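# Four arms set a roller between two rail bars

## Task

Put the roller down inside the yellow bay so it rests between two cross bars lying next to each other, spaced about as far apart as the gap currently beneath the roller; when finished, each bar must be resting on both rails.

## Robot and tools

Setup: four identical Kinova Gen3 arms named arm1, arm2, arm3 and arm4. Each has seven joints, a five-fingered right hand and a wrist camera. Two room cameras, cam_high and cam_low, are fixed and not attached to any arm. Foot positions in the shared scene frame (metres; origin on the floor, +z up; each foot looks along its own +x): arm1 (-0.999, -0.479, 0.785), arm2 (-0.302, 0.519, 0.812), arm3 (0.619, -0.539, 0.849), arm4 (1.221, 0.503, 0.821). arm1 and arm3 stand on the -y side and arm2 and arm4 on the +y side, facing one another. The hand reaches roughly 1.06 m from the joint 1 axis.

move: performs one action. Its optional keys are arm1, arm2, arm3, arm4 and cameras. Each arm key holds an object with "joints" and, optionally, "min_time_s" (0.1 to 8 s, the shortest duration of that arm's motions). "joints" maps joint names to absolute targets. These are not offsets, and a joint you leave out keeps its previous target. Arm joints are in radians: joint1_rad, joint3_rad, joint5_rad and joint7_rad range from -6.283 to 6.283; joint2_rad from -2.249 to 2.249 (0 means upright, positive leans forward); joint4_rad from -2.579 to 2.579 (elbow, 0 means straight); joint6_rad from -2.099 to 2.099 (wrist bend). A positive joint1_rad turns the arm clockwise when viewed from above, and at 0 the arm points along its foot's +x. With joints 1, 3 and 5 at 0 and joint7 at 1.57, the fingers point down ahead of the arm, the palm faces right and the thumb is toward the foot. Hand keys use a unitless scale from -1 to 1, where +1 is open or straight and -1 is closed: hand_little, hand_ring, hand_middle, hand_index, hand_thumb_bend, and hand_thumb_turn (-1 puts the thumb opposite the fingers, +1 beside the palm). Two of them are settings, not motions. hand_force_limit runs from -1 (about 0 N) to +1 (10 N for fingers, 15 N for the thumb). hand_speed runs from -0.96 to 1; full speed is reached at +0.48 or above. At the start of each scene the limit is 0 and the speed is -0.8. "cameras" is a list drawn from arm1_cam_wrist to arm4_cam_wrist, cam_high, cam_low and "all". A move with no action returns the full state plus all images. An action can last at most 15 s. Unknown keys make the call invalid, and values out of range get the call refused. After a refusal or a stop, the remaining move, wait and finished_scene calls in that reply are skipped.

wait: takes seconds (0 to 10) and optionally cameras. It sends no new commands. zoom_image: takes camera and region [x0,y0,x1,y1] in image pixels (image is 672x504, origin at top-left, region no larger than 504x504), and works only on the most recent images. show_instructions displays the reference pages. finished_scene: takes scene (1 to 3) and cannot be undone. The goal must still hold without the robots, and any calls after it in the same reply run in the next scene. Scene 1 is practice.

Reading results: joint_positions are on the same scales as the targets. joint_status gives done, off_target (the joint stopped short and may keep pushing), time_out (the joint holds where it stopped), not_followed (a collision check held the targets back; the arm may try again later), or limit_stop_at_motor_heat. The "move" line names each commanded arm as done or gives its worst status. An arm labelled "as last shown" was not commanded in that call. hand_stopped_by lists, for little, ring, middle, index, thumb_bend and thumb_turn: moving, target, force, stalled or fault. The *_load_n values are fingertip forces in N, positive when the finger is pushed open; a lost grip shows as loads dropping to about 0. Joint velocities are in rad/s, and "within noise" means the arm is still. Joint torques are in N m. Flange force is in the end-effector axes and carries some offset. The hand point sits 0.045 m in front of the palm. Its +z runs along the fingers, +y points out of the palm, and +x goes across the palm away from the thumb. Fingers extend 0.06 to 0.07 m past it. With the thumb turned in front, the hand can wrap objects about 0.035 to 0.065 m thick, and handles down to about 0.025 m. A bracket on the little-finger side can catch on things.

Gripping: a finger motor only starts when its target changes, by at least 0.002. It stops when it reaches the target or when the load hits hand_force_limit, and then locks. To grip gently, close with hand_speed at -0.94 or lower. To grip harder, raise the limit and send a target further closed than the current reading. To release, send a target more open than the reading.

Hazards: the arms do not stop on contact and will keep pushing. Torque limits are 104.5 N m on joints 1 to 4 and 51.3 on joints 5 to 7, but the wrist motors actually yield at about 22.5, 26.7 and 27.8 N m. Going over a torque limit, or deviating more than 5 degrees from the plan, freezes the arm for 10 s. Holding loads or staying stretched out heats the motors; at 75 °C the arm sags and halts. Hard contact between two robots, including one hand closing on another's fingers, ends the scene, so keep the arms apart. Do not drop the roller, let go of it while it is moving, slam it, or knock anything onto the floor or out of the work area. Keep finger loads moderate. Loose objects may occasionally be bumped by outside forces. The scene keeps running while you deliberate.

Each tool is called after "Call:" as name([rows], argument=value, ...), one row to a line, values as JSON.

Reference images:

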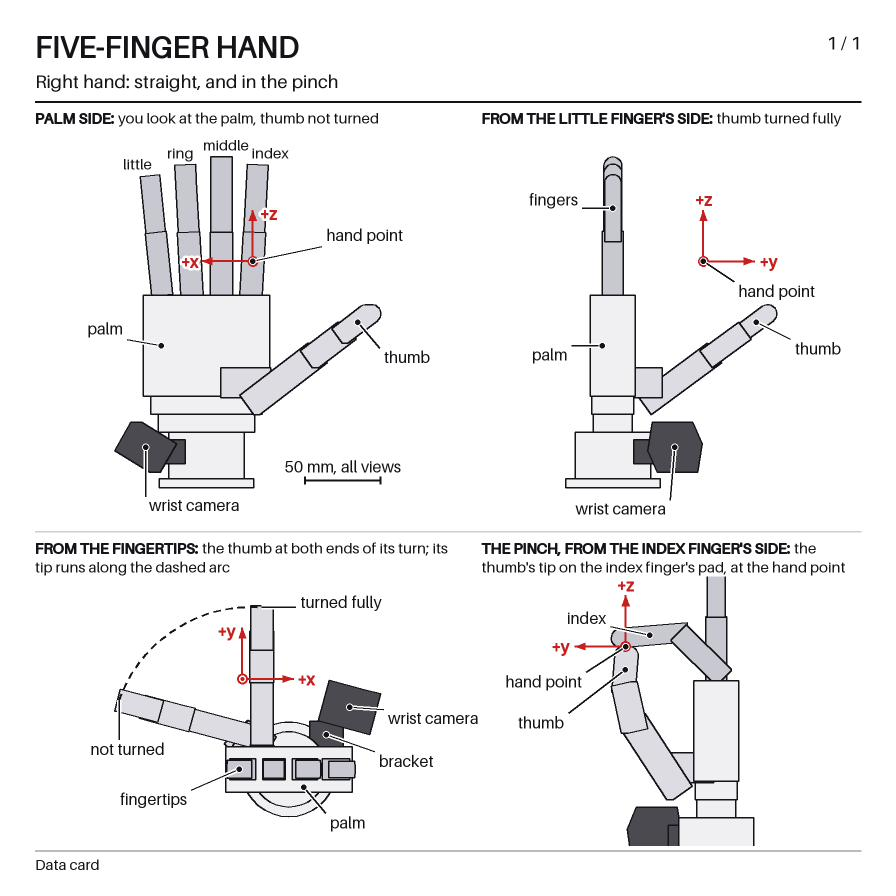

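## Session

Call:
move()

Scene clock: 0.00 s.
Joint torques (N m): no reading
Flange force (N): no reading
Joint velocities: within noise
arm1.joint_positions: joint1_rad=+0.052 joint2_rad=-0.443 joint3_rad=-0.120 joint4_rad=+1.491 joint5_rad=-0.006 joint6_rad=+2.061 joint7_rad=-1.928 hand_little=+1.000 hand_ring=+1.000 hand_middle=+1.000 hand_index=+1.000 hand_thumb_turn=+1.000 hand_thumb_bend=+1.000 hand_force_limit=+0.000 hand_speed=-0.800
arm1.joint_status: not commanded
arm1.hand_stopped_by: target,target,target,target,target,target
arm1.little_load_n: 0.0
arm1.ring_load_n: 0.0
arm1.middle_load_n: 0.0
arm1.index_load_n: 0.0
arm1.thumb_bend_load_n: 0.0
arm1.thumb_turn_load_n: 0.0
arm1.hand: x=-1.0226 y=-0.3243 z=+1.2839 quat_wxyz=(-0.032, +0.526, -0.850, +0.006) (m; scene frame)
arm2.joint_positions: joint1_rad=-0.305 joint2_rad=-0.493 joint3_rad=-0.075 joint4_rad=+1.499 joint5_rad=-0.031 joint6_rad=+1.957 joint7_rad=-1.938 hand_little=+1.000 hand_ring=+1.000 hand_middle=+1.000 hand_index=+1.000 hand_thumb_turn=+1.000 hand_thumb_bend=+1.000 hand_force_limit=+0.000 hand_speed=-0.800
arm2.joint_status: not commanded
arm2.hand_stopped_by: target,target,target,target,target,target
arm2.little_load_n: 0.0
arm2.ring_load_n: 0.0
arm2.middle_load_n: 0.0
arm2.index_load_n: 0.0
arm2.thumb_bend_load_n: 0.0
arm2.thumb_turn_load_n: 0.0
arm2.hand: x=-0.2195 y=+0.3625 z=+1.3268 quat_wxyz=(-0.075, -0.740, -0.667, +0.047) (m; scene frame)
arm3.joint_positions: joint1_rad=-0.169 joint2_rad=-0.348 joint3_rad=-0.108 joint4_rad=+1.511 joint5_rad=-0.062 joint6_rad=+2.056 joint7_rad=-1.951 hand_little=+1.000 hand_ring=+1.000 hand_middle=+1.000 hand_index=+1.000 hand_thumb_turn=+1.000 hand_thumb_bend=+1.000 hand_force_limit=+0.000 hand_speed=-0.800
arm3.joint_status: not commanded
arm3.hand_stopped_by: target,target,target,target,target,target
arm3.little_load_n: 0.0
arm3.ring_load_n: 0.0
arm3.middle_load_n: 0.0
arm3.index_load_n: 0.0
arm3.thumb_bend_load_n: 0.0
arm3.thumb_turn_load_n: 0.0
arm3.hand: x=+0.4982 y=-0.4136 z=+1.3301 quat_wxyz=(+0.017, +0.745, -0.666, +0.033) (m; scene frame)
arm4.joint_positions: joint1_rad=+0.164 joint2_rad=-0.326 joint3_rad=-0.058 joint4_rad=+1.563 joint5_rad=+0.003 joint6_rad=+2.031 joint7_rad=-1.845 hand_little=+1.000 hand_ring=+1.000 hand_middle=+1.000 hand_index=+1.000 hand_thumb_turn=+1.000 hand_thumb_bend=+1.000 hand_force_limit=+0.000 hand_speed=-0.800
arm4.joint_status: not commanded
arm4.hand_stopped_by: target,target,target,target,target,target
arm4.little_load_n: 0.0
arm4.ring_load_n: 0.0
arm4.middle_load_n: 0.0
arm4.index_load_n: 0.0
arm4.thumb_bend_load_n: 0.0
arm4.thumb_turn_load_n: 0.0
arm4.hand: x=+1.2457 y=+0.3365 z=+1.2813 quat_wxyz=(+0.055, -0.795, -0.603, -0.032) (m; scene frame)
pictures: arm1_cam_wrist, arm2_cam_wrist, arm3_cam_wrist, arm4_cam_wrist, cam_high, cam_low
camera_calibration:
arm1_cam_wrist: T_world_to_cam=[[-0.981449, 0.176146, -0.075704, -0.849112], [0.103271, 0.818376, 0.565328, -0.355658], [0.161534, 0.547023, -0.821385, 1.5087], [0, 0, 0, 1]] pos_world=[-1.04034, -0.384664, 1.376]
arm2_cam_wrist: T_world_to_cam=[[0.992705, 0.114493, -0.0378028, 0.238031], [0.112034, -0.760011, 0.640181, -0.545072], [0.0445658, -0.639746, -0.767293, 1.37424], [0, 0, 0, 1]] pos_world=[-0.236472, 0.43765, 1.41239]
arm3_cam_wrist: T_world_to_cam=[[-0.944643, -0.327819, 0.013543, 0.313387], [-0.28045, 0.82819, 0.485231, -0.171009], [-0.170284, 0.454572, -0.874281, 1.55237], [0, 0, 0, 1]] pos_world=[0.512424, -0.461303, 1.43594]
arm4_cam_wrist: T_world_to_cam=[[0.999643, -0.0179164, -0.0198215, -1.20985], [-0.00985356, -0.936773, 0.3498, -0.111113], [-0.0248354, -0.34948, -0.936615, 1.46166], [0, 0, 0, 1]] pos_world=[1.24462, 0.385055, 1.3839]

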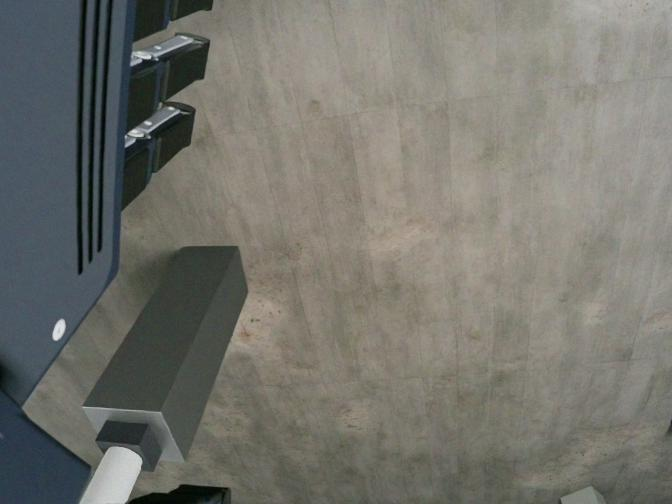

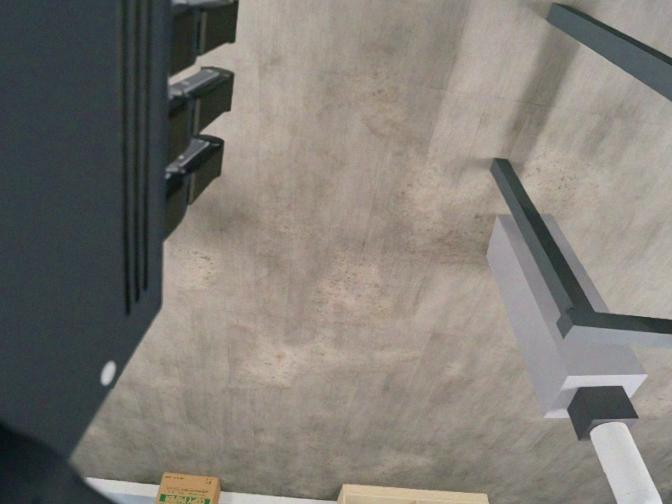

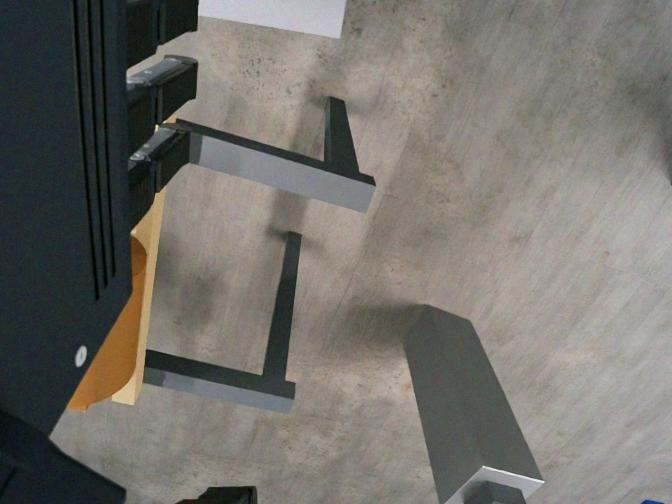

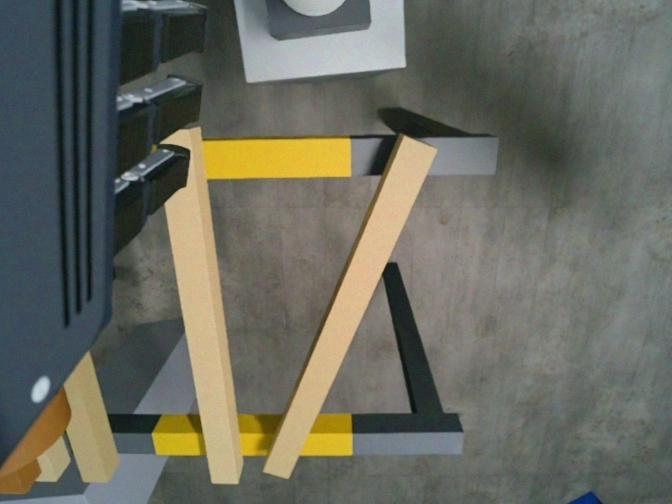

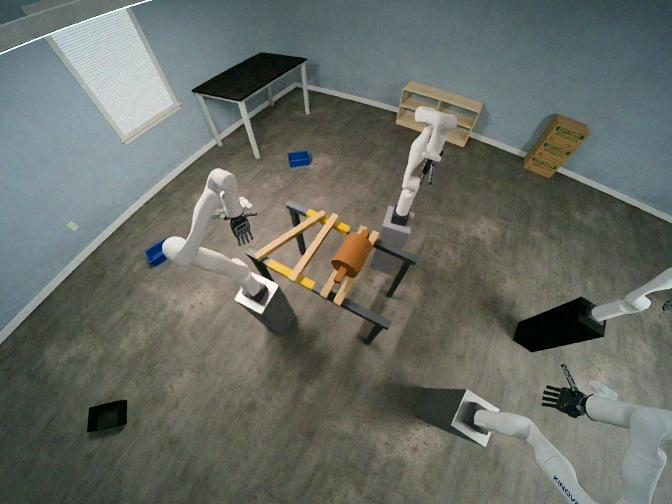

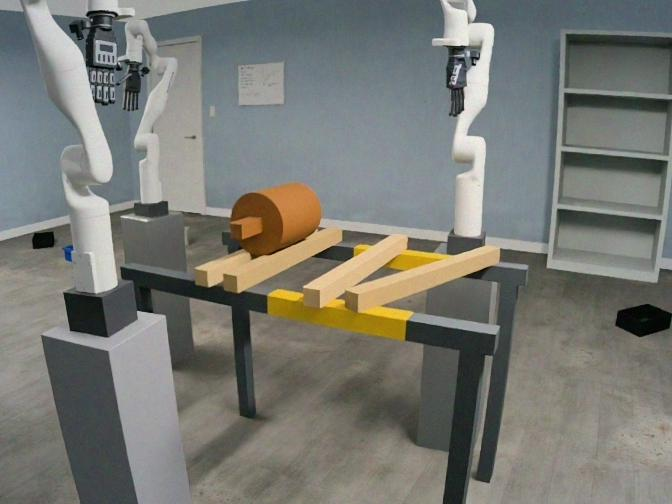

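Call:
move(arm3={"joints":{"joint1_rad":0.957,"joint2_rad":0.050,"joint3_rad":0,"joint4_rad":1.792,"joint5_rad":0,"joint6_rad":1.2996,"joint7_rad":-0.811},"min_time_s":3}, arm4={"joints":{"joint1_rad":1.166,"joint2_rad":0.001,"joint3_rad":0,"joint4_rad":1.752,"joint5_rad":0,"joint6_rad":1.389,"joint7_rad":-0.518},"min_time_s":3}, cameras=[])

Call:
wait(seconds=0.3, cameras=["arm3_cam_wrist","arm4_cam_wrist","cam_low"])

Call:
zoom_image(camera="arm3_cam_wrist", region=[200, 20, 480, 230])

Call:
zoom_image(camera="arm4_cam_wrist", region=[200, 90, 480, 300])

Call:
zoom_image(camera="arm3_cam_wrist", region=[220, 160, 480, 355])

Call:
zoom_image(camera="cam_low", region=[160, 160, 340, 320])

Call:
zoom_image(camera="cam_low", region=[240, 200, 400, 340])

Call:
zoom_image(camera="cam_low", region=[380, 220, 540, 380])

Scene clock: 3.83 s.
Joint torques (N m): arm1=[1.08 0.78 0.12 -4.4 0.13 -0.47 -0.33] | arm2=[1.33 2.16 -0.53 -6.77 -0.23 -0.15 0.03] | arm3=[0.23 -9.55 1.64 -8.59 -0.21 0.11 0.04] | arm4=[-1.37 -7.92 1.38 -5.12 -0.09 -0.25 -0.01]
Flange force (N): arm1=[-2.9 -1.7 -12.5] | arm2=[-1.3 -3.5 -1.1] | arm3=[-2.2 1.9 3.6] | arm4=[-2.8 -5.6 -8.8]
move: arm3 done; arm4 done
Joint velocities: within noise
arm1, arm2: as last shown
arm3.joint_positions: joint1_rad=+0.957 joint2_rad=+0.050 joint3_rad=+0.000 joint4_rad=+1.792 joint5_rad=+0.000 joint6_rad=+1.300 joint7_rad=-0.811 hand_little=+1.000 hand_ring=+1.000 hand_middle=+1.000 hand_index=+1.000 hand_thumb_turn=+1.000 hand_thumb_bend=+1.000 hand_force_limit=+0.000 hand_speed=-0.800
arm3.joint_status: all done
arm3.hand_stopped_by: target,target,target,target,target,target
arm3.little_load_n: 0.0
arm3.ring_load_n: 0.0
arm3.middle_load_n: 0.0
arm3.index_load_n: 0.0
arm3.thumb_bend_load_n: 0.0
arm3.thumb_turn_load_n: 0.0
arm3.hand: x=+0.7975 y=-0.2931 z=+1.1514 quat_wxyz=(-0.006, +0.707, -0.707, -0.001) (m; scene frame)
arm4.joint_positions: joint1_rad=+1.166 joint2_rad=+0.001 joint3_rad=+0.000 joint4_rad=+1.752 joint5_rad=+0.000 joint6_rad=+1.389 joint7_rad=-0.518 hand_little=+1.000 hand_ring=+1.000 hand_middle=+1.000 hand_index=+1.000 hand_thumb_turn=+1.000 hand_thumb_bend=+1.000 hand_force_limit=+0.000 hand_speed=-0.800
arm4.joint_status: all done
arm4.hand_stopped_by: target,target,target,target,target,target
arm4.little_load_n: 0.0
arm4.ring_load_n: 0.0
arm4.middle_load_n: 0.0
arm4.index_load_n: 0.0
arm4.thumb_bend_load_n: 0.0
arm4.thumb_turn_load_n: 0.0
arm4.hand: x=+0.9980 y=+0.3406 z=+1.1461 quat_wxyz=(-0.003, -0.707, -0.707, -0.002) (m; scene frame)
pictures: none
No camera images: "cameras" was empty.

Scene clock: 4.13 s.
Joint torques (N m): arm1=[1.03 0.97 0.18 -4.36 0.1 -0.47 -0.33] | arm2=[1.34 2.17 -0.47 -6.83 -0.17 -0.14 0.11] | arm3=[0.22 -9.6 1.6 -8.6 -0.21 0.15 0.08] | arm4=[-1.35 -7.91 1.31 -5.12 -0.07 -0.24 -0.04]
Flange force (N): arm1=[-2.6 -1.6 -12.5] | arm2=[-1.0 -3.0 -0.8] | arm3=[-2.3 1.9 3.8] | arm4=[-2.6 -5.6 -8.8]
Joint velocities: within noise
arm1.joint_positions: joint1_rad=+0.052 joint2_rad=-0.443 joint3_rad=-0.120 joint4_rad=+1.491 joint5_rad=-0.006 joint6_rad=+2.061 joint7_rad=-1.928 hand_little=+1.000 hand_ring=+1.000 hand_middle=+1.000 hand_index=+1.000 hand_thumb_turn=+1.000 hand_thumb_bend=+1.000 hand_force_limit=+0.000 hand_speed=-0.800
arm1.joint_status: not commanded
arm1.hand_stopped_by: target,target,target,target,target,target
arm1.little_load_n: 0.0
arm1.ring_load_n: 0.0
arm1.middle_load_n: 0.0
arm1.index_load_n: 0.0
arm1.thumb_bend_load_n: 0.0
arm1.thumb_turn_load_n: 0.0
arm1.hand: x=-1.0226 y=-0.3243 z=+1.2839 quat_wxyz=(-0.032, +0.526, -0.850, +0.006) (m; scene frame)
arm2.joint_positions: joint1_rad=-0.305 joint2_rad=-0.493 joint3_rad=-0.075 joint4_rad=+1.499 joint5_rad=-0.031 joint6_rad=+1.957 joint7_rad=-1.938 hand_little=+1.000 hand_ring=+1.000 hand_middle=+1.000 hand_index=+1.000 hand_thumb_turn=+1.000 hand_thumb_bend=+1.000 hand_force_limit=+0.000 hand_speed=-0.800
arm2.joint_status: not commanded
arm2.hand_stopped_by: target,target,target,target,target,target
arm2.little_load_n: 0.0
arm2.ring_load_n: 0.0
arm2.middle_load_n: 0.0
arm2.index_load_n: 0.0
arm2.thumb_bend_load_n: 0.0
arm2.thumb_turn_load_n: 0.0
arm2.hand: x=-0.2195 y=+0.3625 z=+1.3268 quat_wxyz=(-0.075, -0.740, -0.667, +0.047) (m; scene frame)
arm3.joint_positions: joint1_rad=+0.957 joint2_rad=+0.050 joint3_rad=+0.000 joint4_rad=+1.792 joint5_rad=+0.000 joint6_rad=+1.300 joint7_rad=-0.811 hand_little=+1.000 hand_ring=+1.000 hand_middle=+1.000 hand_index=+1.000 hand_thumb_turn=+1.000 hand_thumb_bend=+1.000 hand_force_limit=+0.000 hand_speed=-0.800
arm3.joint_status: all done
arm3.hand_stopped_by: target,target,target,target,target,target
arm3.little_load_n: 0.0
arm3.ring_load_n: 0.0
arm3.middle_load_n: 0.0
arm3.index_load_n: 0.0
arm3.thumb_bend_load_n: 0.0
arm3.thumb_turn_load_n: 0.0
arm3.hand: x=+0.7975 y=-0.2931 z=+1.1514 quat_wxyz=(-0.006, +0.707, -0.707, -0.001) (m; scene frame)
arm4.joint_positions: joint1_rad=+1.166 joint2_rad=+0.001 joint3_rad=+0.000 joint4_rad=+1.752 joint5_rad=+0.000 joint6_rad=+1.389 joint7_rad=-0.518 hand_little=+1.000 hand_ring=+1.000 hand_middle=+1.000 hand_index=+1.000 hand_thumb_turn=+1.000 hand_thumb_bend=+1.000 hand_force_limit=+0.000 hand_speed=-0.800
arm4.joint_status: all done
arm4.hand_stopped_by: target,target,target,target,target,target
arm4.little_load_n: 0.0
arm4.ring_load_n: 0.0
arm4.middle_load_n: 0.0
arm4.index_load_n: 0.0
arm4.thumb_bend_load_n: 0.0
arm4.thumb_turn_load_n: 0.0
arm4.hand: x=+0.9980 y=+0.3406 z=+1.1461 quat_wxyz=(-0.003, -0.707, -0.707, -0.002) (m; scene frame)
wait: 0.30 s; at rest by 0.27 s
pictures: arm3_cam_wrist, arm4_cam_wrist, cam_low
camera_calibration:
arm3_cam_wrist: T_world_to_cam=[[-0.975216, -0.221145, 0.00695662, 0.701236], [-0.180052, 0.811492, 0.555933, -0.266412], [-0.128587, 0.540902, -0.831198, 1.33479], [0, 0, 0, 1]] pos_world=[0.807525, -0.350724, 1.2527]
arm4_cam_wrist: T_world_to_cam=[[0.96816, 0.250289, 0.00470489, -1.05283], [0.219119, -0.856377, 0.467553, -0.453296], [0.121052, -0.451635, -0.883953, 1.15907], [0, 0, 0, 1]] pos_world=[0.978323, 0.398796, 1.24146]

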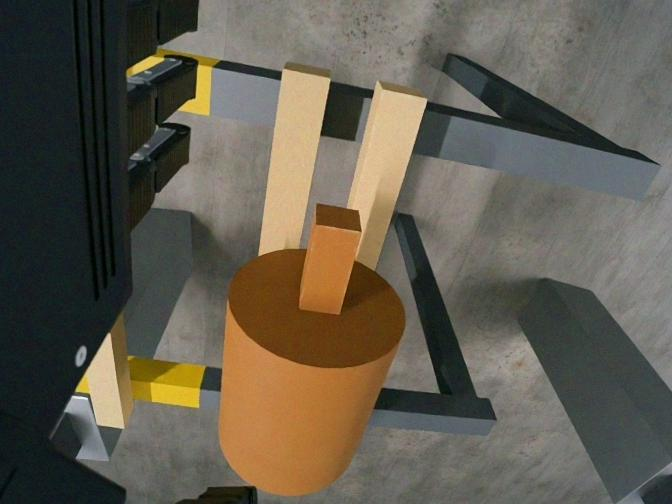

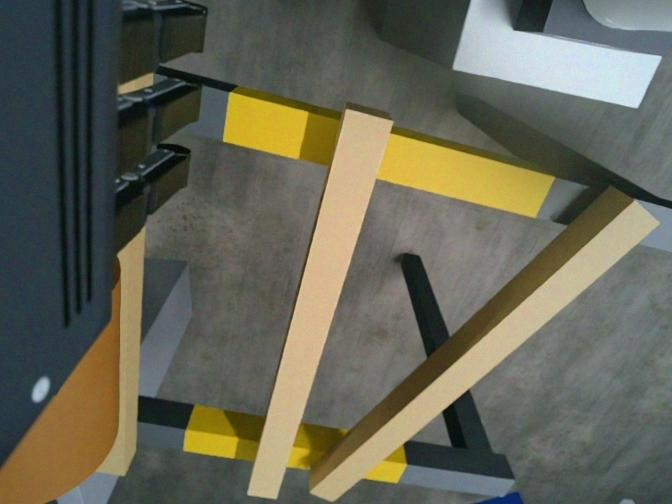

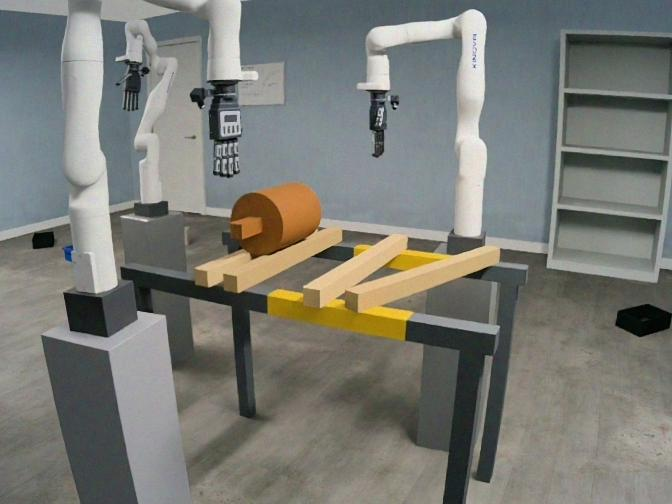

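Scaled by 1.800 from the camera's 672x504 image, which has a finer 960x720 frame.

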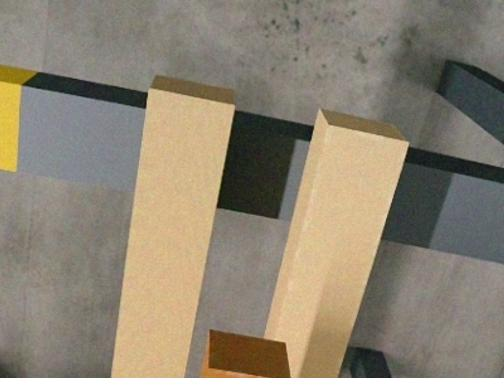

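Scaled by 1.800 from the camera's 672x504 image, which has a finer 960x720 frame.

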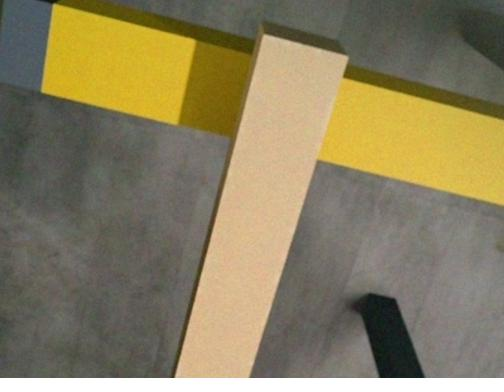

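Scaled by 1.938 from the camera's 672x504 image, which has a finer 960x720 frame.

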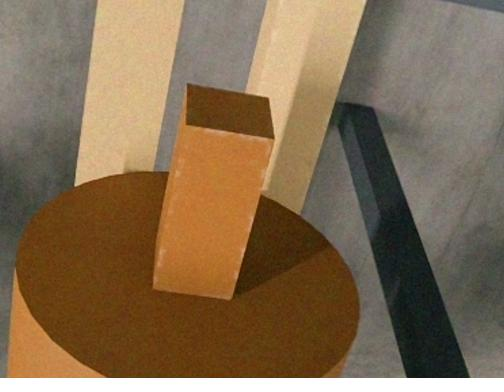

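Scaled by 2.800 from the camera's 672x504 image, which has a finer 960x720 frame.

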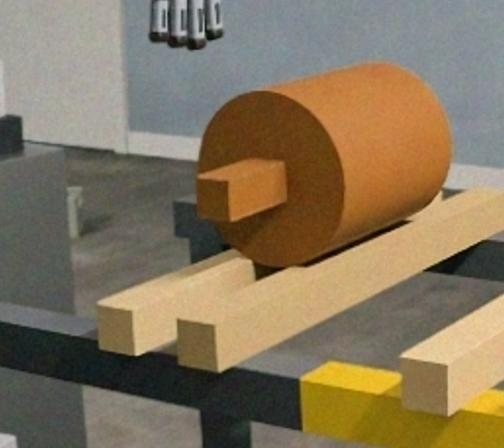

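Scaled by 3.150 from the camera's 672x504 image, which has a finer 960x720 frame.

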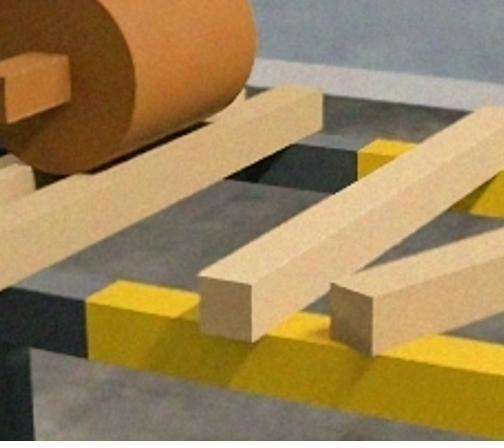

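Scaled by 3.150 from the camera's 672x504 image, which has a finer 960x720 frame.

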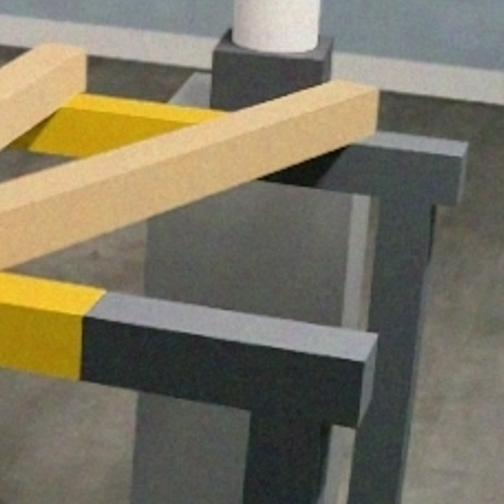

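Call:
zoom_image(camera="arm4_cam_wrist", region=[480, 120, 672, 280])

Call:
zoom_image(camera="arm4_cam_wrist", region=[220, 400, 420, 504])

Call:
move(arm3={"joints":{"joint1_rad":1.328,"joint2_rad":0.6362,"joint4_rad":0.9428,"joint6_rad":1.5626,"joint7_rad":-0.4398},"min_time_s":2}, arm4={"joints":{"joint1_rad":1.2926,"joint2_rad":0.4844,"joint4_rad":1.113,"joint6_rad":1.5442,"joint7_rad":-0.3915},"min_time_s":2}, cameras=[])

Call:
wait(seconds=0.3, cameras=["arm3_cam_wrist","arm4_cam_wrist"])

Call:
zoom_image(camera="arm3_cam_wrist", region=[200, 20, 480, 230])

Call:
zoom_image(camera="arm4_cam_wrist", region=[180, 30, 370, 170])

Call:
zoom_image(camera="arm4_cam_wrist", region=[100, 160, 340, 380])

Call:
zoom_image(camera="arm3_cam_wrist", region=[180, 330, 350, 450])

Scaled by 2.625 from the camera's 672x504 image, which has a finer 960x720 frame.

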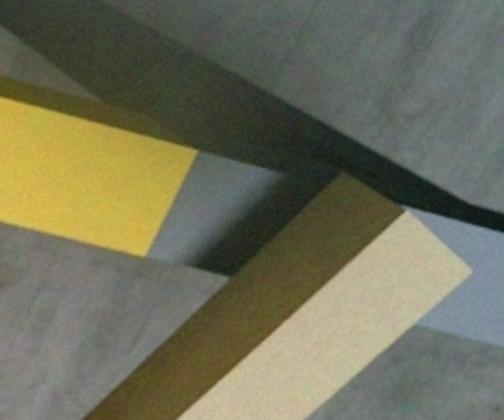

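Scaled by 2.520 from the camera's 672x504 image, which has a finer 960x720 frame.

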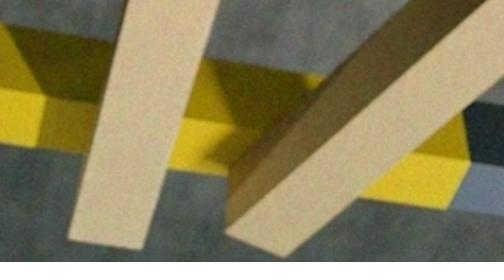

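Scene clock: 8.00 s.
Joint torques (N m): arm1=[1.12 0.93 0.11 -4.4 0.09 -0.45 -0.35] | arm2=[1.29 2.26 -0.53 -6.83 -0.21 -0.13 0.17] | arm3=[0.16 -20.77 1.75 -8.86 -0.24 0.18 0.13] | arm4=[-1.39 -17.37 1.48 -5.28 -0.09 -0.27 -0.03]
Flange force (N): arm1=[-2.7 -1.9 -12.3] | arm2=[-0.9 -3.1 -0.7] | arm3=[-0.8 0.3 3.7] | arm4=[-2.5 -13.2 -9.4]
move: arm3 done; arm4 done
Joint velocities: within noise
arm1, arm2: as last shown
arm3.joint_positions: joint1_rad=+1.328 joint2_rad=+0.636 joint3_rad=+0.000 joint4_rad=+0.943 joint5_rad=+0.000 joint6_rad=+1.563 joint7_rad=-0.440 hand_little=+1.000 hand_ring=+1.000 hand_middle=+1.000 hand_index=+1.000 hand_thumb_turn=+1.000 hand_thumb_bend=+1.000 hand_force_limit=+0.000 hand_speed=-0.800
arm3.joint_status: all done
arm3.hand_stopped_by: target,target,target,target,target,target
arm3.little_load_n: 0.0
arm3.ring_load_n: 0.0
arm3.middle_load_n: 0.0
arm3.index_load_n: 0.0
arm3.thumb_bend_load_n: 0.0
arm3.thumb_turn_load_n: 0.0
arm3.hand: x=+1.0776 y=-0.2928 z=+1.1531 quat_wxyz=(-0.006, +0.707, -0.707, -0.001) (m; scene frame)
arm4.joint_positions: joint1_rad=+1.293 joint2_rad=+0.484 joint3_rad=+0.000 joint4_rad=+1.113 joint5_rad=+0.000 joint6_rad=+1.544 joint7_rad=-0.391 hand_little=+1.000 hand_ring=+1.000 hand_middle=+1.000 hand_index=+1.000 hand_thumb_turn=+1.000 hand_thumb_bend=+1.000 hand_force_limit=+0.000 hand_speed=-0.800
arm4.joint_status: all done
arm4.hand_stopped_by: target,target,target,target,target,target
arm4.little_load_n: 0.0
arm4.ring_load_n: 0.0
arm4.middle_load_n: 0.0
arm4.index_load_n: 0.0
arm4.thumb_bend_load_n: 0.0
arm4.thumb_turn_load_n: 0.0
arm4.hand: x=+0.7980 y=+0.3006 z=+1.1449 quat_wxyz=(-0.003, -0.707, -0.707, -0.002) (m; scene frame)
pictures: none
No camera images: "cameras" was empty.

Scene clock: 8.30 s.
Joint torques (N m): arm1=[0.98 0.88 0.11 -4.46 0.05 -0.43 -0.3] | arm2=[1.23 2.15 -0.5 -6.74 -0.16 -0.15 0.11] | arm3=[0.07 -20.76 1.8 -8.87 -0.2 0.14 0.04] | arm4=[-1.42 -17.33 1.52 -5.31 -0.07 -0.29 -0.02]
Flange force (N): arm1=[-2.8 -1.7 -12.1] | arm2=[-1.1 -3.0 -1.2] | arm3=[-0.6 0.2 3.6] | arm4=[-2.3 -13.0 -9.3]
Joint velocities: within noise
arm1.joint_positions: joint1_rad=+0.052 joint2_rad=-0.443 joint3_rad=-0.120 joint4_rad=+1.491 joint5_rad=-0.006 joint6_rad=+2.061 joint7_rad=-1.928 hand_little=+1.000 hand_ring=+1.000 hand_middle=+1.000 hand_index=+1.000 hand_thumb_turn=+1.000 hand_thumb_bend=+1.000 hand_force_limit=+0.000 hand_speed=-0.800
arm1.joint_status: not commanded
arm1.hand_stopped_by: target,target,target,target,target,target
arm1.little_load_n: 0.0
arm1.ring_load_n: 0.0
arm1.middle_load_n: 0.0
arm1.index_load_n: 0.0
arm1.thumb_bend_load_n: 0.0
arm1.thumb_turn_load_n: 0.0
arm1.hand: x=-1.0226 y=-0.3243 z=+1.2839 quat_wxyz=(-0.032, +0.526, -0.850, +0.006) (m; scene frame)
arm2.joint_positions: joint1_rad=-0.305 joint2_rad=-0.493 joint3_rad=-0.075 joint4_rad=+1.499 joint5_rad=-0.031 joint6_rad=+1.957 joint7_rad=-1.938 hand_little=+1.000 hand_ring=+1.000 hand_middle=+1.000 hand_index=+1.000 hand_thumb_turn=+1.000 hand_thumb_bend=+1.000 hand_force_limit=+0.000 hand_speed=-0.800
arm2.joint_status: not commanded
arm2.hand_stopped_by: target,target,target,target,target,target
arm2.little_load_n: 0.0
arm2.ring_load_n: 0.0
arm2.middle_load_n: 0.0
arm2.index_load_n: 0.0
arm2.thumb_bend_load_n: 0.0
arm2.thumb_turn_load_n: 0.0
arm2.hand: x=-0.2195 y=+0.3625 z=+1.3268 quat_wxyz=(-0.075, -0.740, -0.667, +0.047) (m; scene frame)
arm3.joint_positions: joint1_rad=+1.328 joint2_rad=+0.636 joint3_rad=+0.000 joint4_rad=+0.943 joint5_rad=+0.000 joint6_rad=+1.563 joint7_rad=-0.440 hand_little=+1.000 hand_ring=+1.000 hand_middle=+1.000 hand_index=+1.000 hand_thumb_turn=+1.000 hand_thumb_bend=+1.000 hand_force_limit=+0.000 hand_speed=-0.800
arm3.joint_status: all done
arm3.hand_stopped_by: target,target,target,target,target,target
arm3.little_load_n: 0.0
arm3.ring_load_n: 0.0
arm3.middle_load_n: 0.0
arm3.index_load_n: 0.0
arm3.thumb_bend_load_n: 0.0
arm3.thumb_turn_load_n: 0.0
arm3.hand: x=+1.0776 y=-0.2928 z=+1.1531 quat_wxyz=(-0.006, +0.707, -0.707, -0.001) (m; scene frame)
arm4.joint_positions: joint1_rad=+1.293 joint2_rad=+0.484 joint3_rad=+0.000 joint4_rad=+1.113 joint5_rad=+0.000 joint6_rad=+1.544 joint7_rad=-0.391 hand_little=+1.000 hand_ring=+1.000 hand_middle=+1.000 hand_index=+1.000 hand_thumb_turn=+1.000 hand_thumb_bend=+1.000 hand_force_limit=+0.000 hand_speed=-0.800
arm4.joint_status: all done
arm4.hand_stopped_by: target,target,target,target,target,target
arm4.little_load_n: 0.0
arm4.ring_load_n: 0.0
arm4.middle_load_n: 0.0
arm4.index_load_n: 0.0
arm4.thumb_bend_load_n: 0.0
arm4.thumb_turn_load_n: 0.0
arm4.hand: x=+0.7980 y=+0.3006 z=+1.1449 quat_wxyz=(-0.003, -0.707, -0.707, -0.002) (m; scene frame)
wait: 0.30 s; at rest by 0.27 s
pictures: arm3_cam_wrist, arm4_cam_wrist
camera_calibration:
arm3_cam_wrist: T_world_to_cam=[[-0.975186, -0.221276, 0.00698512, 0.974236], [-0.180144, 0.811461, 0.555949, -0.217118], [-0.128687, 0.540896, -0.831187, 1.37214], [0, 0, 0, 1]] pos_world=[1.08752, -0.350425, 1.2544]
arm4_cam_wrist: T_world_to_cam=[[0.968172, 0.250249, 0.00436888, -0.848879], [0.219233, -0.856338, 0.467571, -0.443229], [0.12075, -0.451731, -0.883945, 1.16445], [0, 0, 0, 1]] pos_world=[0.778423, 0.358896, 1.24026]

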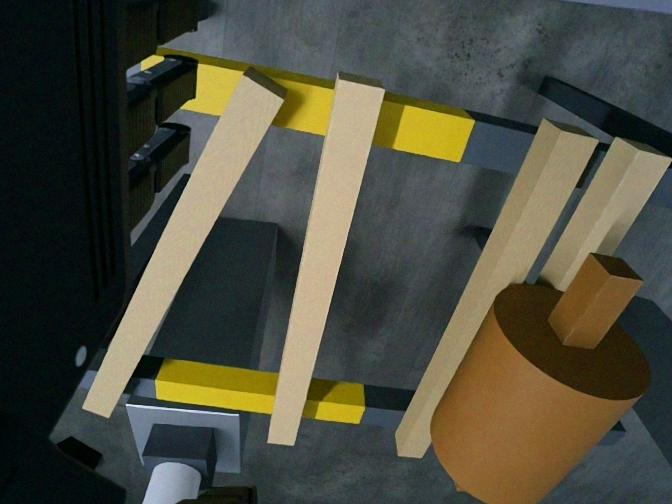

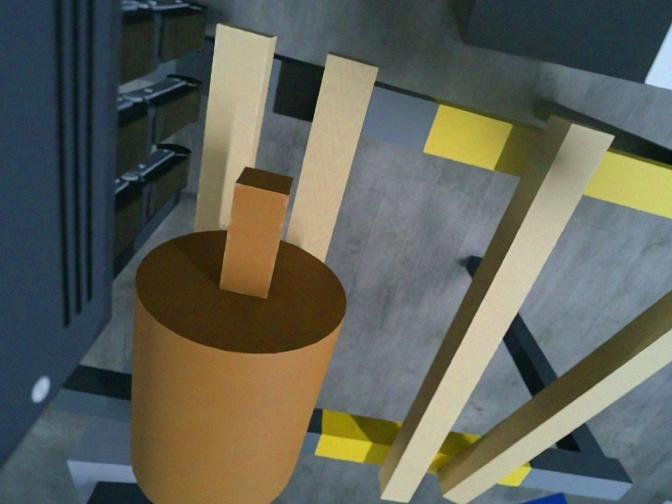

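Scaled by 1.800 from the camera's 672x504 image, which has a finer 960x720 frame.

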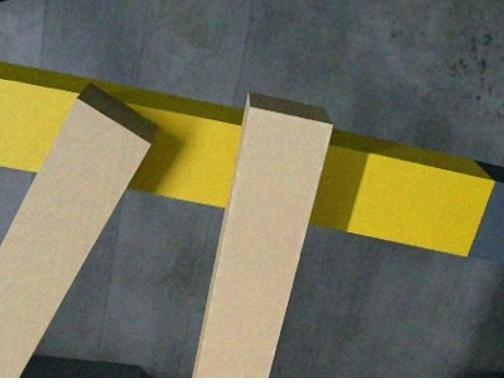

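Scaled by 2.653 from the camera's 672x504 image, which has a finer 960x720 frame.

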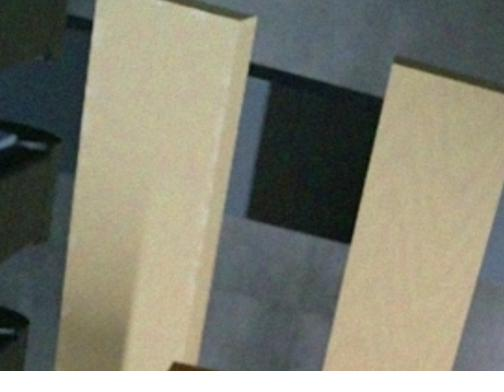

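Scaled by 2.100 from the camera's 672x504 image, which has a finer 960x720 frame.

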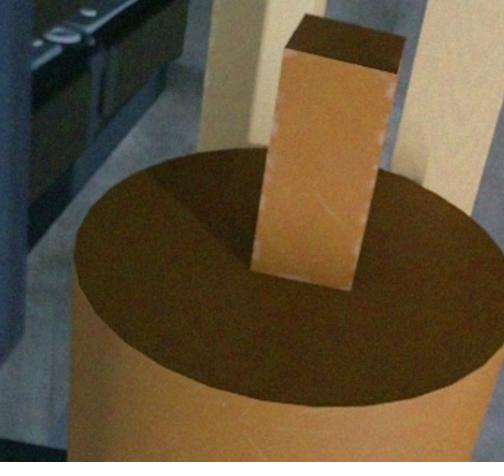

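Scaled by 2.965 from the camera's 672x504 image, which has a finer 960x720 frame.

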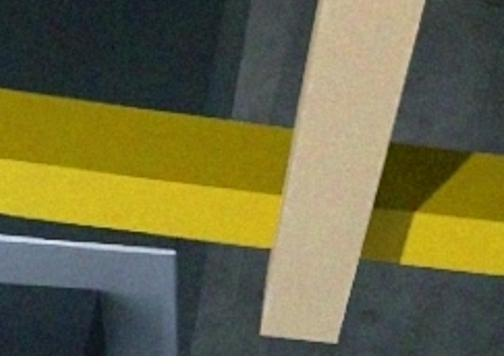

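Call:
move(arm4={"joints":{"joint1_rad":-0.3524,"joint2_rad":0.1738,"joint4_rad":1.8908,"joint6_rad":1.0770,"joint7_rad":1.1257},"min_time_s":3})

Call:
move(arm4={"joints":{"joint2_rad":0.5276,"joint4_rad":2.1607,"joint6_rad":0.4533},"min_time_s":2.5}, cameras=["arm3_cam_wrist","arm4_cam_wrist","cam_low"])

Call:
zoom_image(camera="cam_low", region=[340, 120, 560, 320])

Scene clock: 14.53 s.
Joint torques (N m): arm1=[1.15 0.92 0.15 -4.4 0.1 -0.42 -0.35] | arm2=[1.36 2.19 -0.49 -6.83 -0.21 -0.19 0.15] | arm3=[0.1 -20.77 1.72 -8.88 -0.2 0.2 0.07] | arm4=[-1.41 -10.29 1.41 -4.3 -0.01 -0.19 -0.01]
Flange force (N): arm1=[-2.7 -1.8 -12.2] | arm2=[-0.9 -3.1 -0.9] | arm3=[-0.6 0.4 3.8] | arm4=[7.7 -1.6 -6.7]
move: arm4 done
Joint velocities: within noise
arm1, arm2, arm3: as last shown
arm1.index_load_n: 0.5
arm4.joint_positions: joint1_rad=-0.352 joint2_rad=+0.174 joint3_rad=+0.000 joint4_rad=+1.891 joint5_rad=+0.000 joint6_rad=+1.077 joint7_rad=+1.126 hand_little=+1.000 hand_ring=+1.000 hand_middle=+1.000 hand_index=+1.000 hand_thumb_turn=+1.000 hand_thumb_bend=+1.000 hand_force_limit=+0.000 hand_speed=-0.800
arm4.joint_status: all done
arm4.hand_stopped_by: target,target,target,target,target,target
arm4.little_load_n: 0.0
arm4.ring_load_n: 0.0
arm4.middle_load_n: -0.5
arm4.index_load_n: 0.0
arm4.thumb_bend_load_n: 0.0
arm4.thumb_turn_load_n: 0.0
arm4.hand: x=+1.2935 y=+0.2089 z=+1.0498 quat_wxyz=(-0.002, +0.714, -0.700, +0.003) (m; scene frame)
pictures: none

Scene clock: 17.37 s.
Joint torques (N m): arm1=[1.09 0.8 0.12 -4.47 0.06 -0.42 -0.35] | arm2=[1.36 2.29 -0.51 -6.76 -0.16 -0.17 0.12] | arm3=[0.19 -20.68 1.79 -8.87 -0.23 0.16 0.09] | arm4=[-1.39 -13.09 1.54 -0.83 -0.03 -0.18 -0.03]
Flange force (N): arm1=[-3.0 -1.8 -12.1] | arm2=[-0.9 -3.2 -1.0] | arm3=[-0.7 0.6 3.7] | arm4=[10.3 0.8 -2.7]
move: arm4 done
Joint velocities: within noise
arm1, arm2, arm3: as last shown
arm1.index_load_n: 0.0
arm1.thumb_bend_load_n: -0.5
arm4.joint_positions: joint1_rad=-0.352 joint2_rad=+0.528 joint3_rad=+0.000 joint4_rad=+2.161 joint5_rad=+0.000 joint6_rad=+0.453 joint7_rad=+1.126 hand_little=+1.000 hand_ring=+1.000 hand_middle=+1.000 hand_index=+1.000 hand_thumb_turn=+1.000 hand_thumb_bend=+1.000 hand_force_limit=+0.000 hand_speed=-0.800
arm4.joint_status: all done
arm4.hand_stopped_by: target,target,target,target,target,target
arm4.little_load_n: 0.0
arm4.ring_load_n: 0.0
arm4.middle_load_n: 0.0
arm4.index_load_n: 0.0
arm4.thumb_bend_load_n: 0.0
arm4.thumb_turn_load_n: 0.0
arm4.hand: x=+1.2947 y=+0.2088 z=+0.8654 quat_wxyz=(-0.002, +0.714, -0.700, +0.003) (m; scene frame)
pictures: arm3_cam_wrist, arm4_cam_wrist, cam_low
camera_calibration:
arm3_cam_wrist: T_world_to_cam=[[-0.975186, -0.221276, 0.00698512, 0.974236], [-0.180144, 0.811461, 0.555949, -0.217118], [-0.128687, 0.540896, -0.831187, 1.37214], [0, 0, 0, 1]] pos_world=[1.08752, -0.350425, 1.2544]
arm4_cam_wrist: T_world_to_cam=[[-0.962788, -0.27012, -0.00860995, 1.31435], [-0.243245, 0.852234, 0.463172, -0.254151], [-0.117774, 0.448031, -0.886227, 0.938812], [0, 0, 0, 1]] pos_world=[1.31418, 0.15101, 0.961032]

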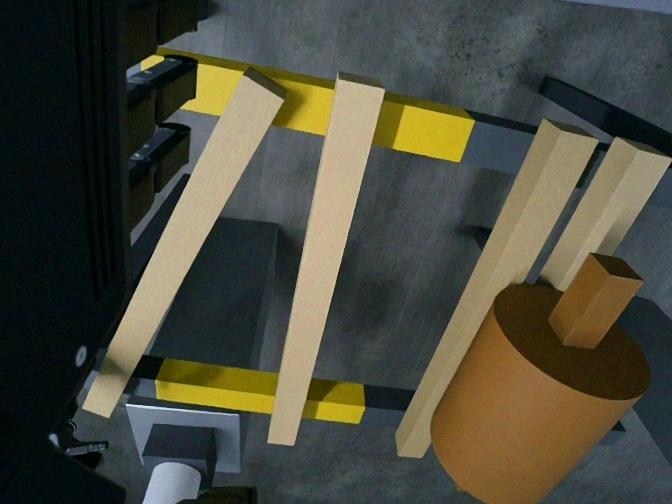

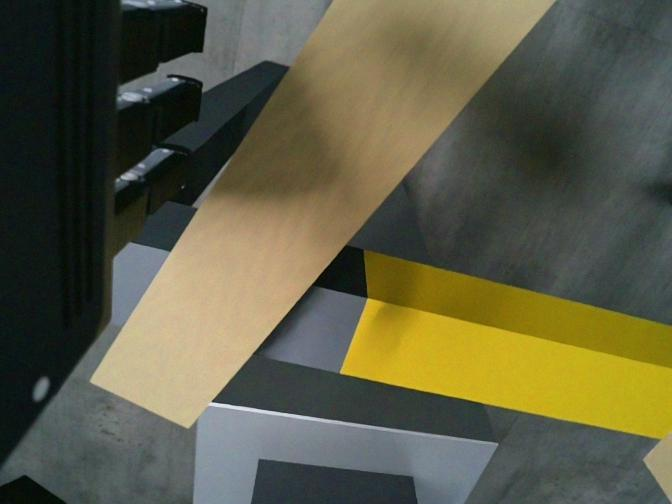

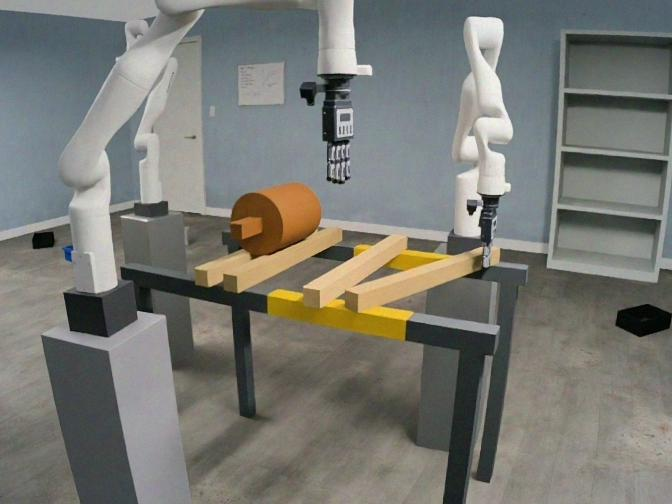

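Scaled by 2.291 from the camera's 672x504 image, which has a finer 960x720 frame.

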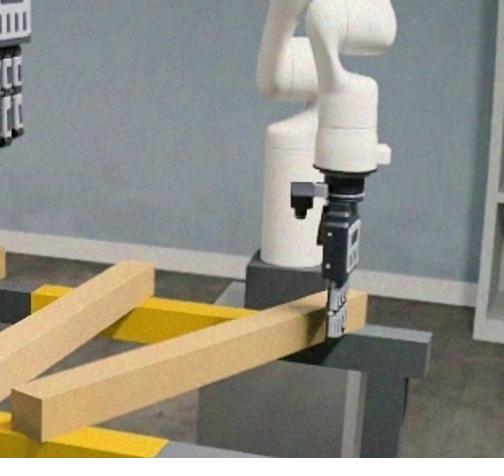

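Call:
move(arm4={"joints":{"joint1_rad":-0.0701,"joint2_rad":0.4948,"joint4_rad":2.2397,"joint6_rad":0.4071,"joint7_rad":1.4080},"min_time_s":3}, cameras=["arm3_cam_wrist"])

Call:
move(arm4={"joints":{"joint1_rad":0.2221,"joint2_rad":0.4973,"joint4_rad":2.2277,"joint6_rad":0.4166,"joint7_rad":1.7002},"min_time_s":3}, cameras=["arm3_cam_wrist","arm4_cam_wrist"])

Call:
zoom_image(camera="arm3_cam_wrist", region=[200, 20, 480, 230])

Call:
zoom_image(camera="arm3_cam_wrist", region=[180, 330, 350, 450])

Scene clock: 21.00 s.
Joint torques (N m): arm1=[1.08 0.86 0.16 -4.34 0.12 -0.41 -0.35] | arm2=[1.31 2.29 -0.47 -6.85 -0.2 -0.17 0.11] | arm3=[0.14 -20.67 1.79 -8.91 -0.22 0.15 0.1] | arm4=[-1.05 -12.32 2.02 -0.49 0.21 -0.13 0.04]
Flange force (N): arm1=[-2.9 -1.7 -12.5] | arm2=[-0.7 -3.1 -0.7] | arm3=[-0.6 0.7 3.8] | arm4=[9.4 2.9 -2.4]
move: arm4 done
Joint velocities: within noise
arm1, arm2, arm3: as last shown
arm1.thumb_bend_load_n: 0.0
arm4.joint_positions: joint1_rad=-0.070 joint2_rad=+0.495 joint3_rad=+0.000 joint4_rad=+2.240 joint5_rad=+0.000 joint6_rad=+0.407 joint7_rad=+1.408 hand_little=+1.000 hand_ring=+1.000 hand_middle=+1.000 hand_index=+1.000 hand_thumb_turn=+1.000 hand_thumb_bend=+1.000 hand_force_limit=+0.000 hand_speed=-0.800
arm4.joint_status: all done
arm4.hand_stopped_by: target,target,target,target,target,target
arm4.little_load_n: 0.0
arm4.ring_load_n: 0.0
arm4.middle_load_n: 0.0
arm4.index_load_n: 0.0
arm4.thumb_bend_load_n: 0.0
arm4.thumb_turn_load_n: 0.0
arm4.hand: x=+1.1947 y=+0.2089 z=+0.8654 quat_wxyz=(-0.002, +0.714, -0.700, +0.003) (m; scene frame)
pictures: arm3_cam_wrist
camera_calibration:
arm3_cam_wrist: T_world_to_cam=[[-0.975186, -0.221276, 0.00698512, 0.974236], [-0.180144, 0.811461, 0.555949, -0.217118], [-0.128687, 0.540896, -0.831187, 1.37214], [0, 0, 0, 1]] pos_world=[1.08752, -0.350425, 1.2544]

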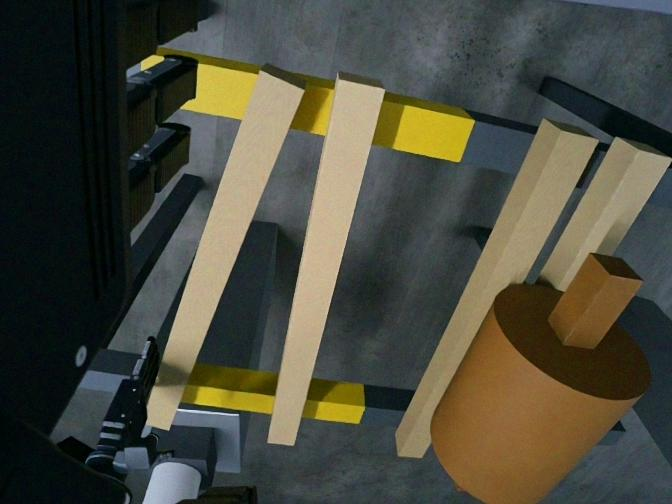

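Scene clock: 24.30 s.
Joint torques (N m): arm1=[1.07 0.9 0.17 -4.43 0.1 -0.47 -0.32] | arm2=[1.39 2.26 -0.42 -6.75 -0.2 -0.17 0.08] | arm3=[0.16 -20.67 1.77 -8.88 -0.27 0.13 0.08] | arm4=[-0.93 -12.08 2.18 -0.47 0.31 -0.21 0.05]
Flange force (N): arm1=[-2.7 -1.6 -12.3] | arm2=[-0.9 -3.1 -1.1] | arm3=[-0.7 0.6 3.6] | arm4=[8.2 4.9 -3.7]
move: arm4 done
Joint velocities: within noise
arm1, arm2, arm3: as last shown
arm4.joint_positions: joint1_rad=+0.222 joint2_rad=+0.497 joint3_rad=+0.000 joint4_rad=+2.228 joint5_rad=+0.000 joint6_rad=+0.417 joint7_rad=+1.700 hand_little=+1.000 hand_ring=+1.000 hand_middle=+1.000 hand_index=+1.000 hand_thumb_turn=+1.000 hand_thumb_bend=+1.000 hand_force_limit=+0.000 hand_speed=-0.800
arm4.joint_status: all done
arm4.hand_stopped_by: target,target,target,target,target,target
arm4.little_load_n: 0.0
arm4.ring_load_n: 0.0
arm4.middle_load_n: 0.0
arm4.index_load_n: 0.0
arm4.thumb_bend_load_n: 0.0
arm4.thumb_turn_load_n: 0.5
arm4.hand: x=+1.0997 y=+0.2091 z=+0.8654 quat_wxyz=(-0.002, +0.714, -0.700, +0.003) (m; scene frame)
pictures: arm3_cam_wrist, arm4_cam_wrist
camera_calibration:
arm3_cam_wrist: T_world_to_cam=[[-0.975186, -0.221276, 0.00698512, 0.974236], [-0.180144, 0.811461, 0.555949, -0.217118], [-0.128687, 0.540896, -0.831187, 1.37214], [0, 0, 0, 1]] pos_world=[1.08752, -0.350425, 1.2544]
arm4_cam_wrist: T_world_to_cam=[[-0.962792, -0.270106, -0.00863414, 1.12671], [-0.243228, 0.852176, 0.463289, -0.302008], [-0.11778, 0.448151, -0.886165, 0.915729], [0, 0, 0, 1]] pos_world=[1.11918, 0.15131, 0.961132]

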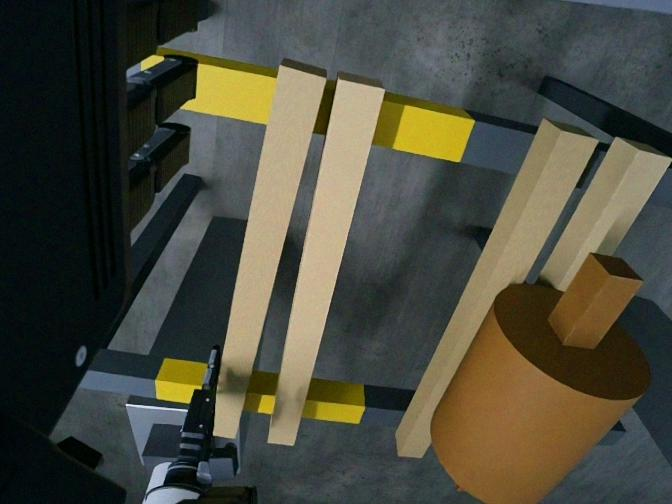

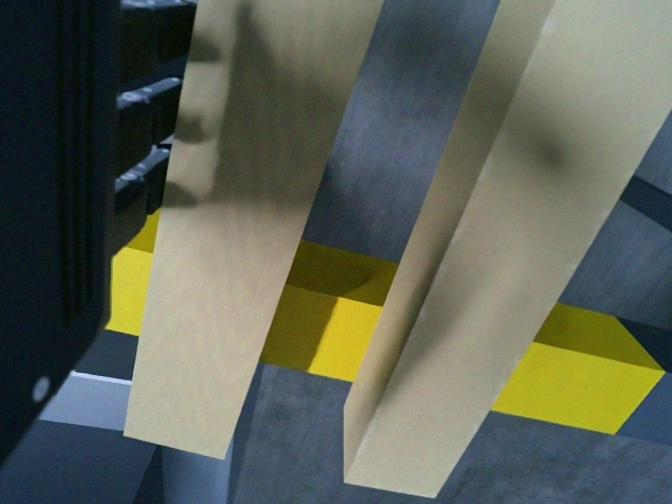

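Scaled by 1.800 from the camera's 672x504 image, which has a finer 960x720 frame.

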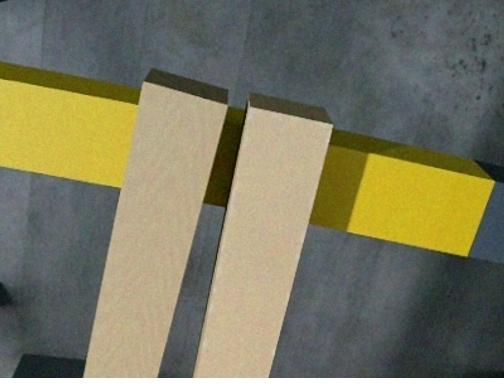

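Scaled by 2.965 from the camera's 672x504 image, which has a finer 960x720 frame.

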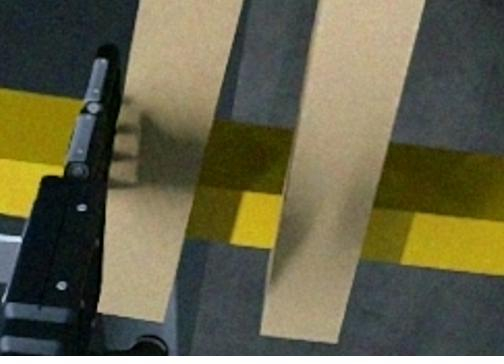

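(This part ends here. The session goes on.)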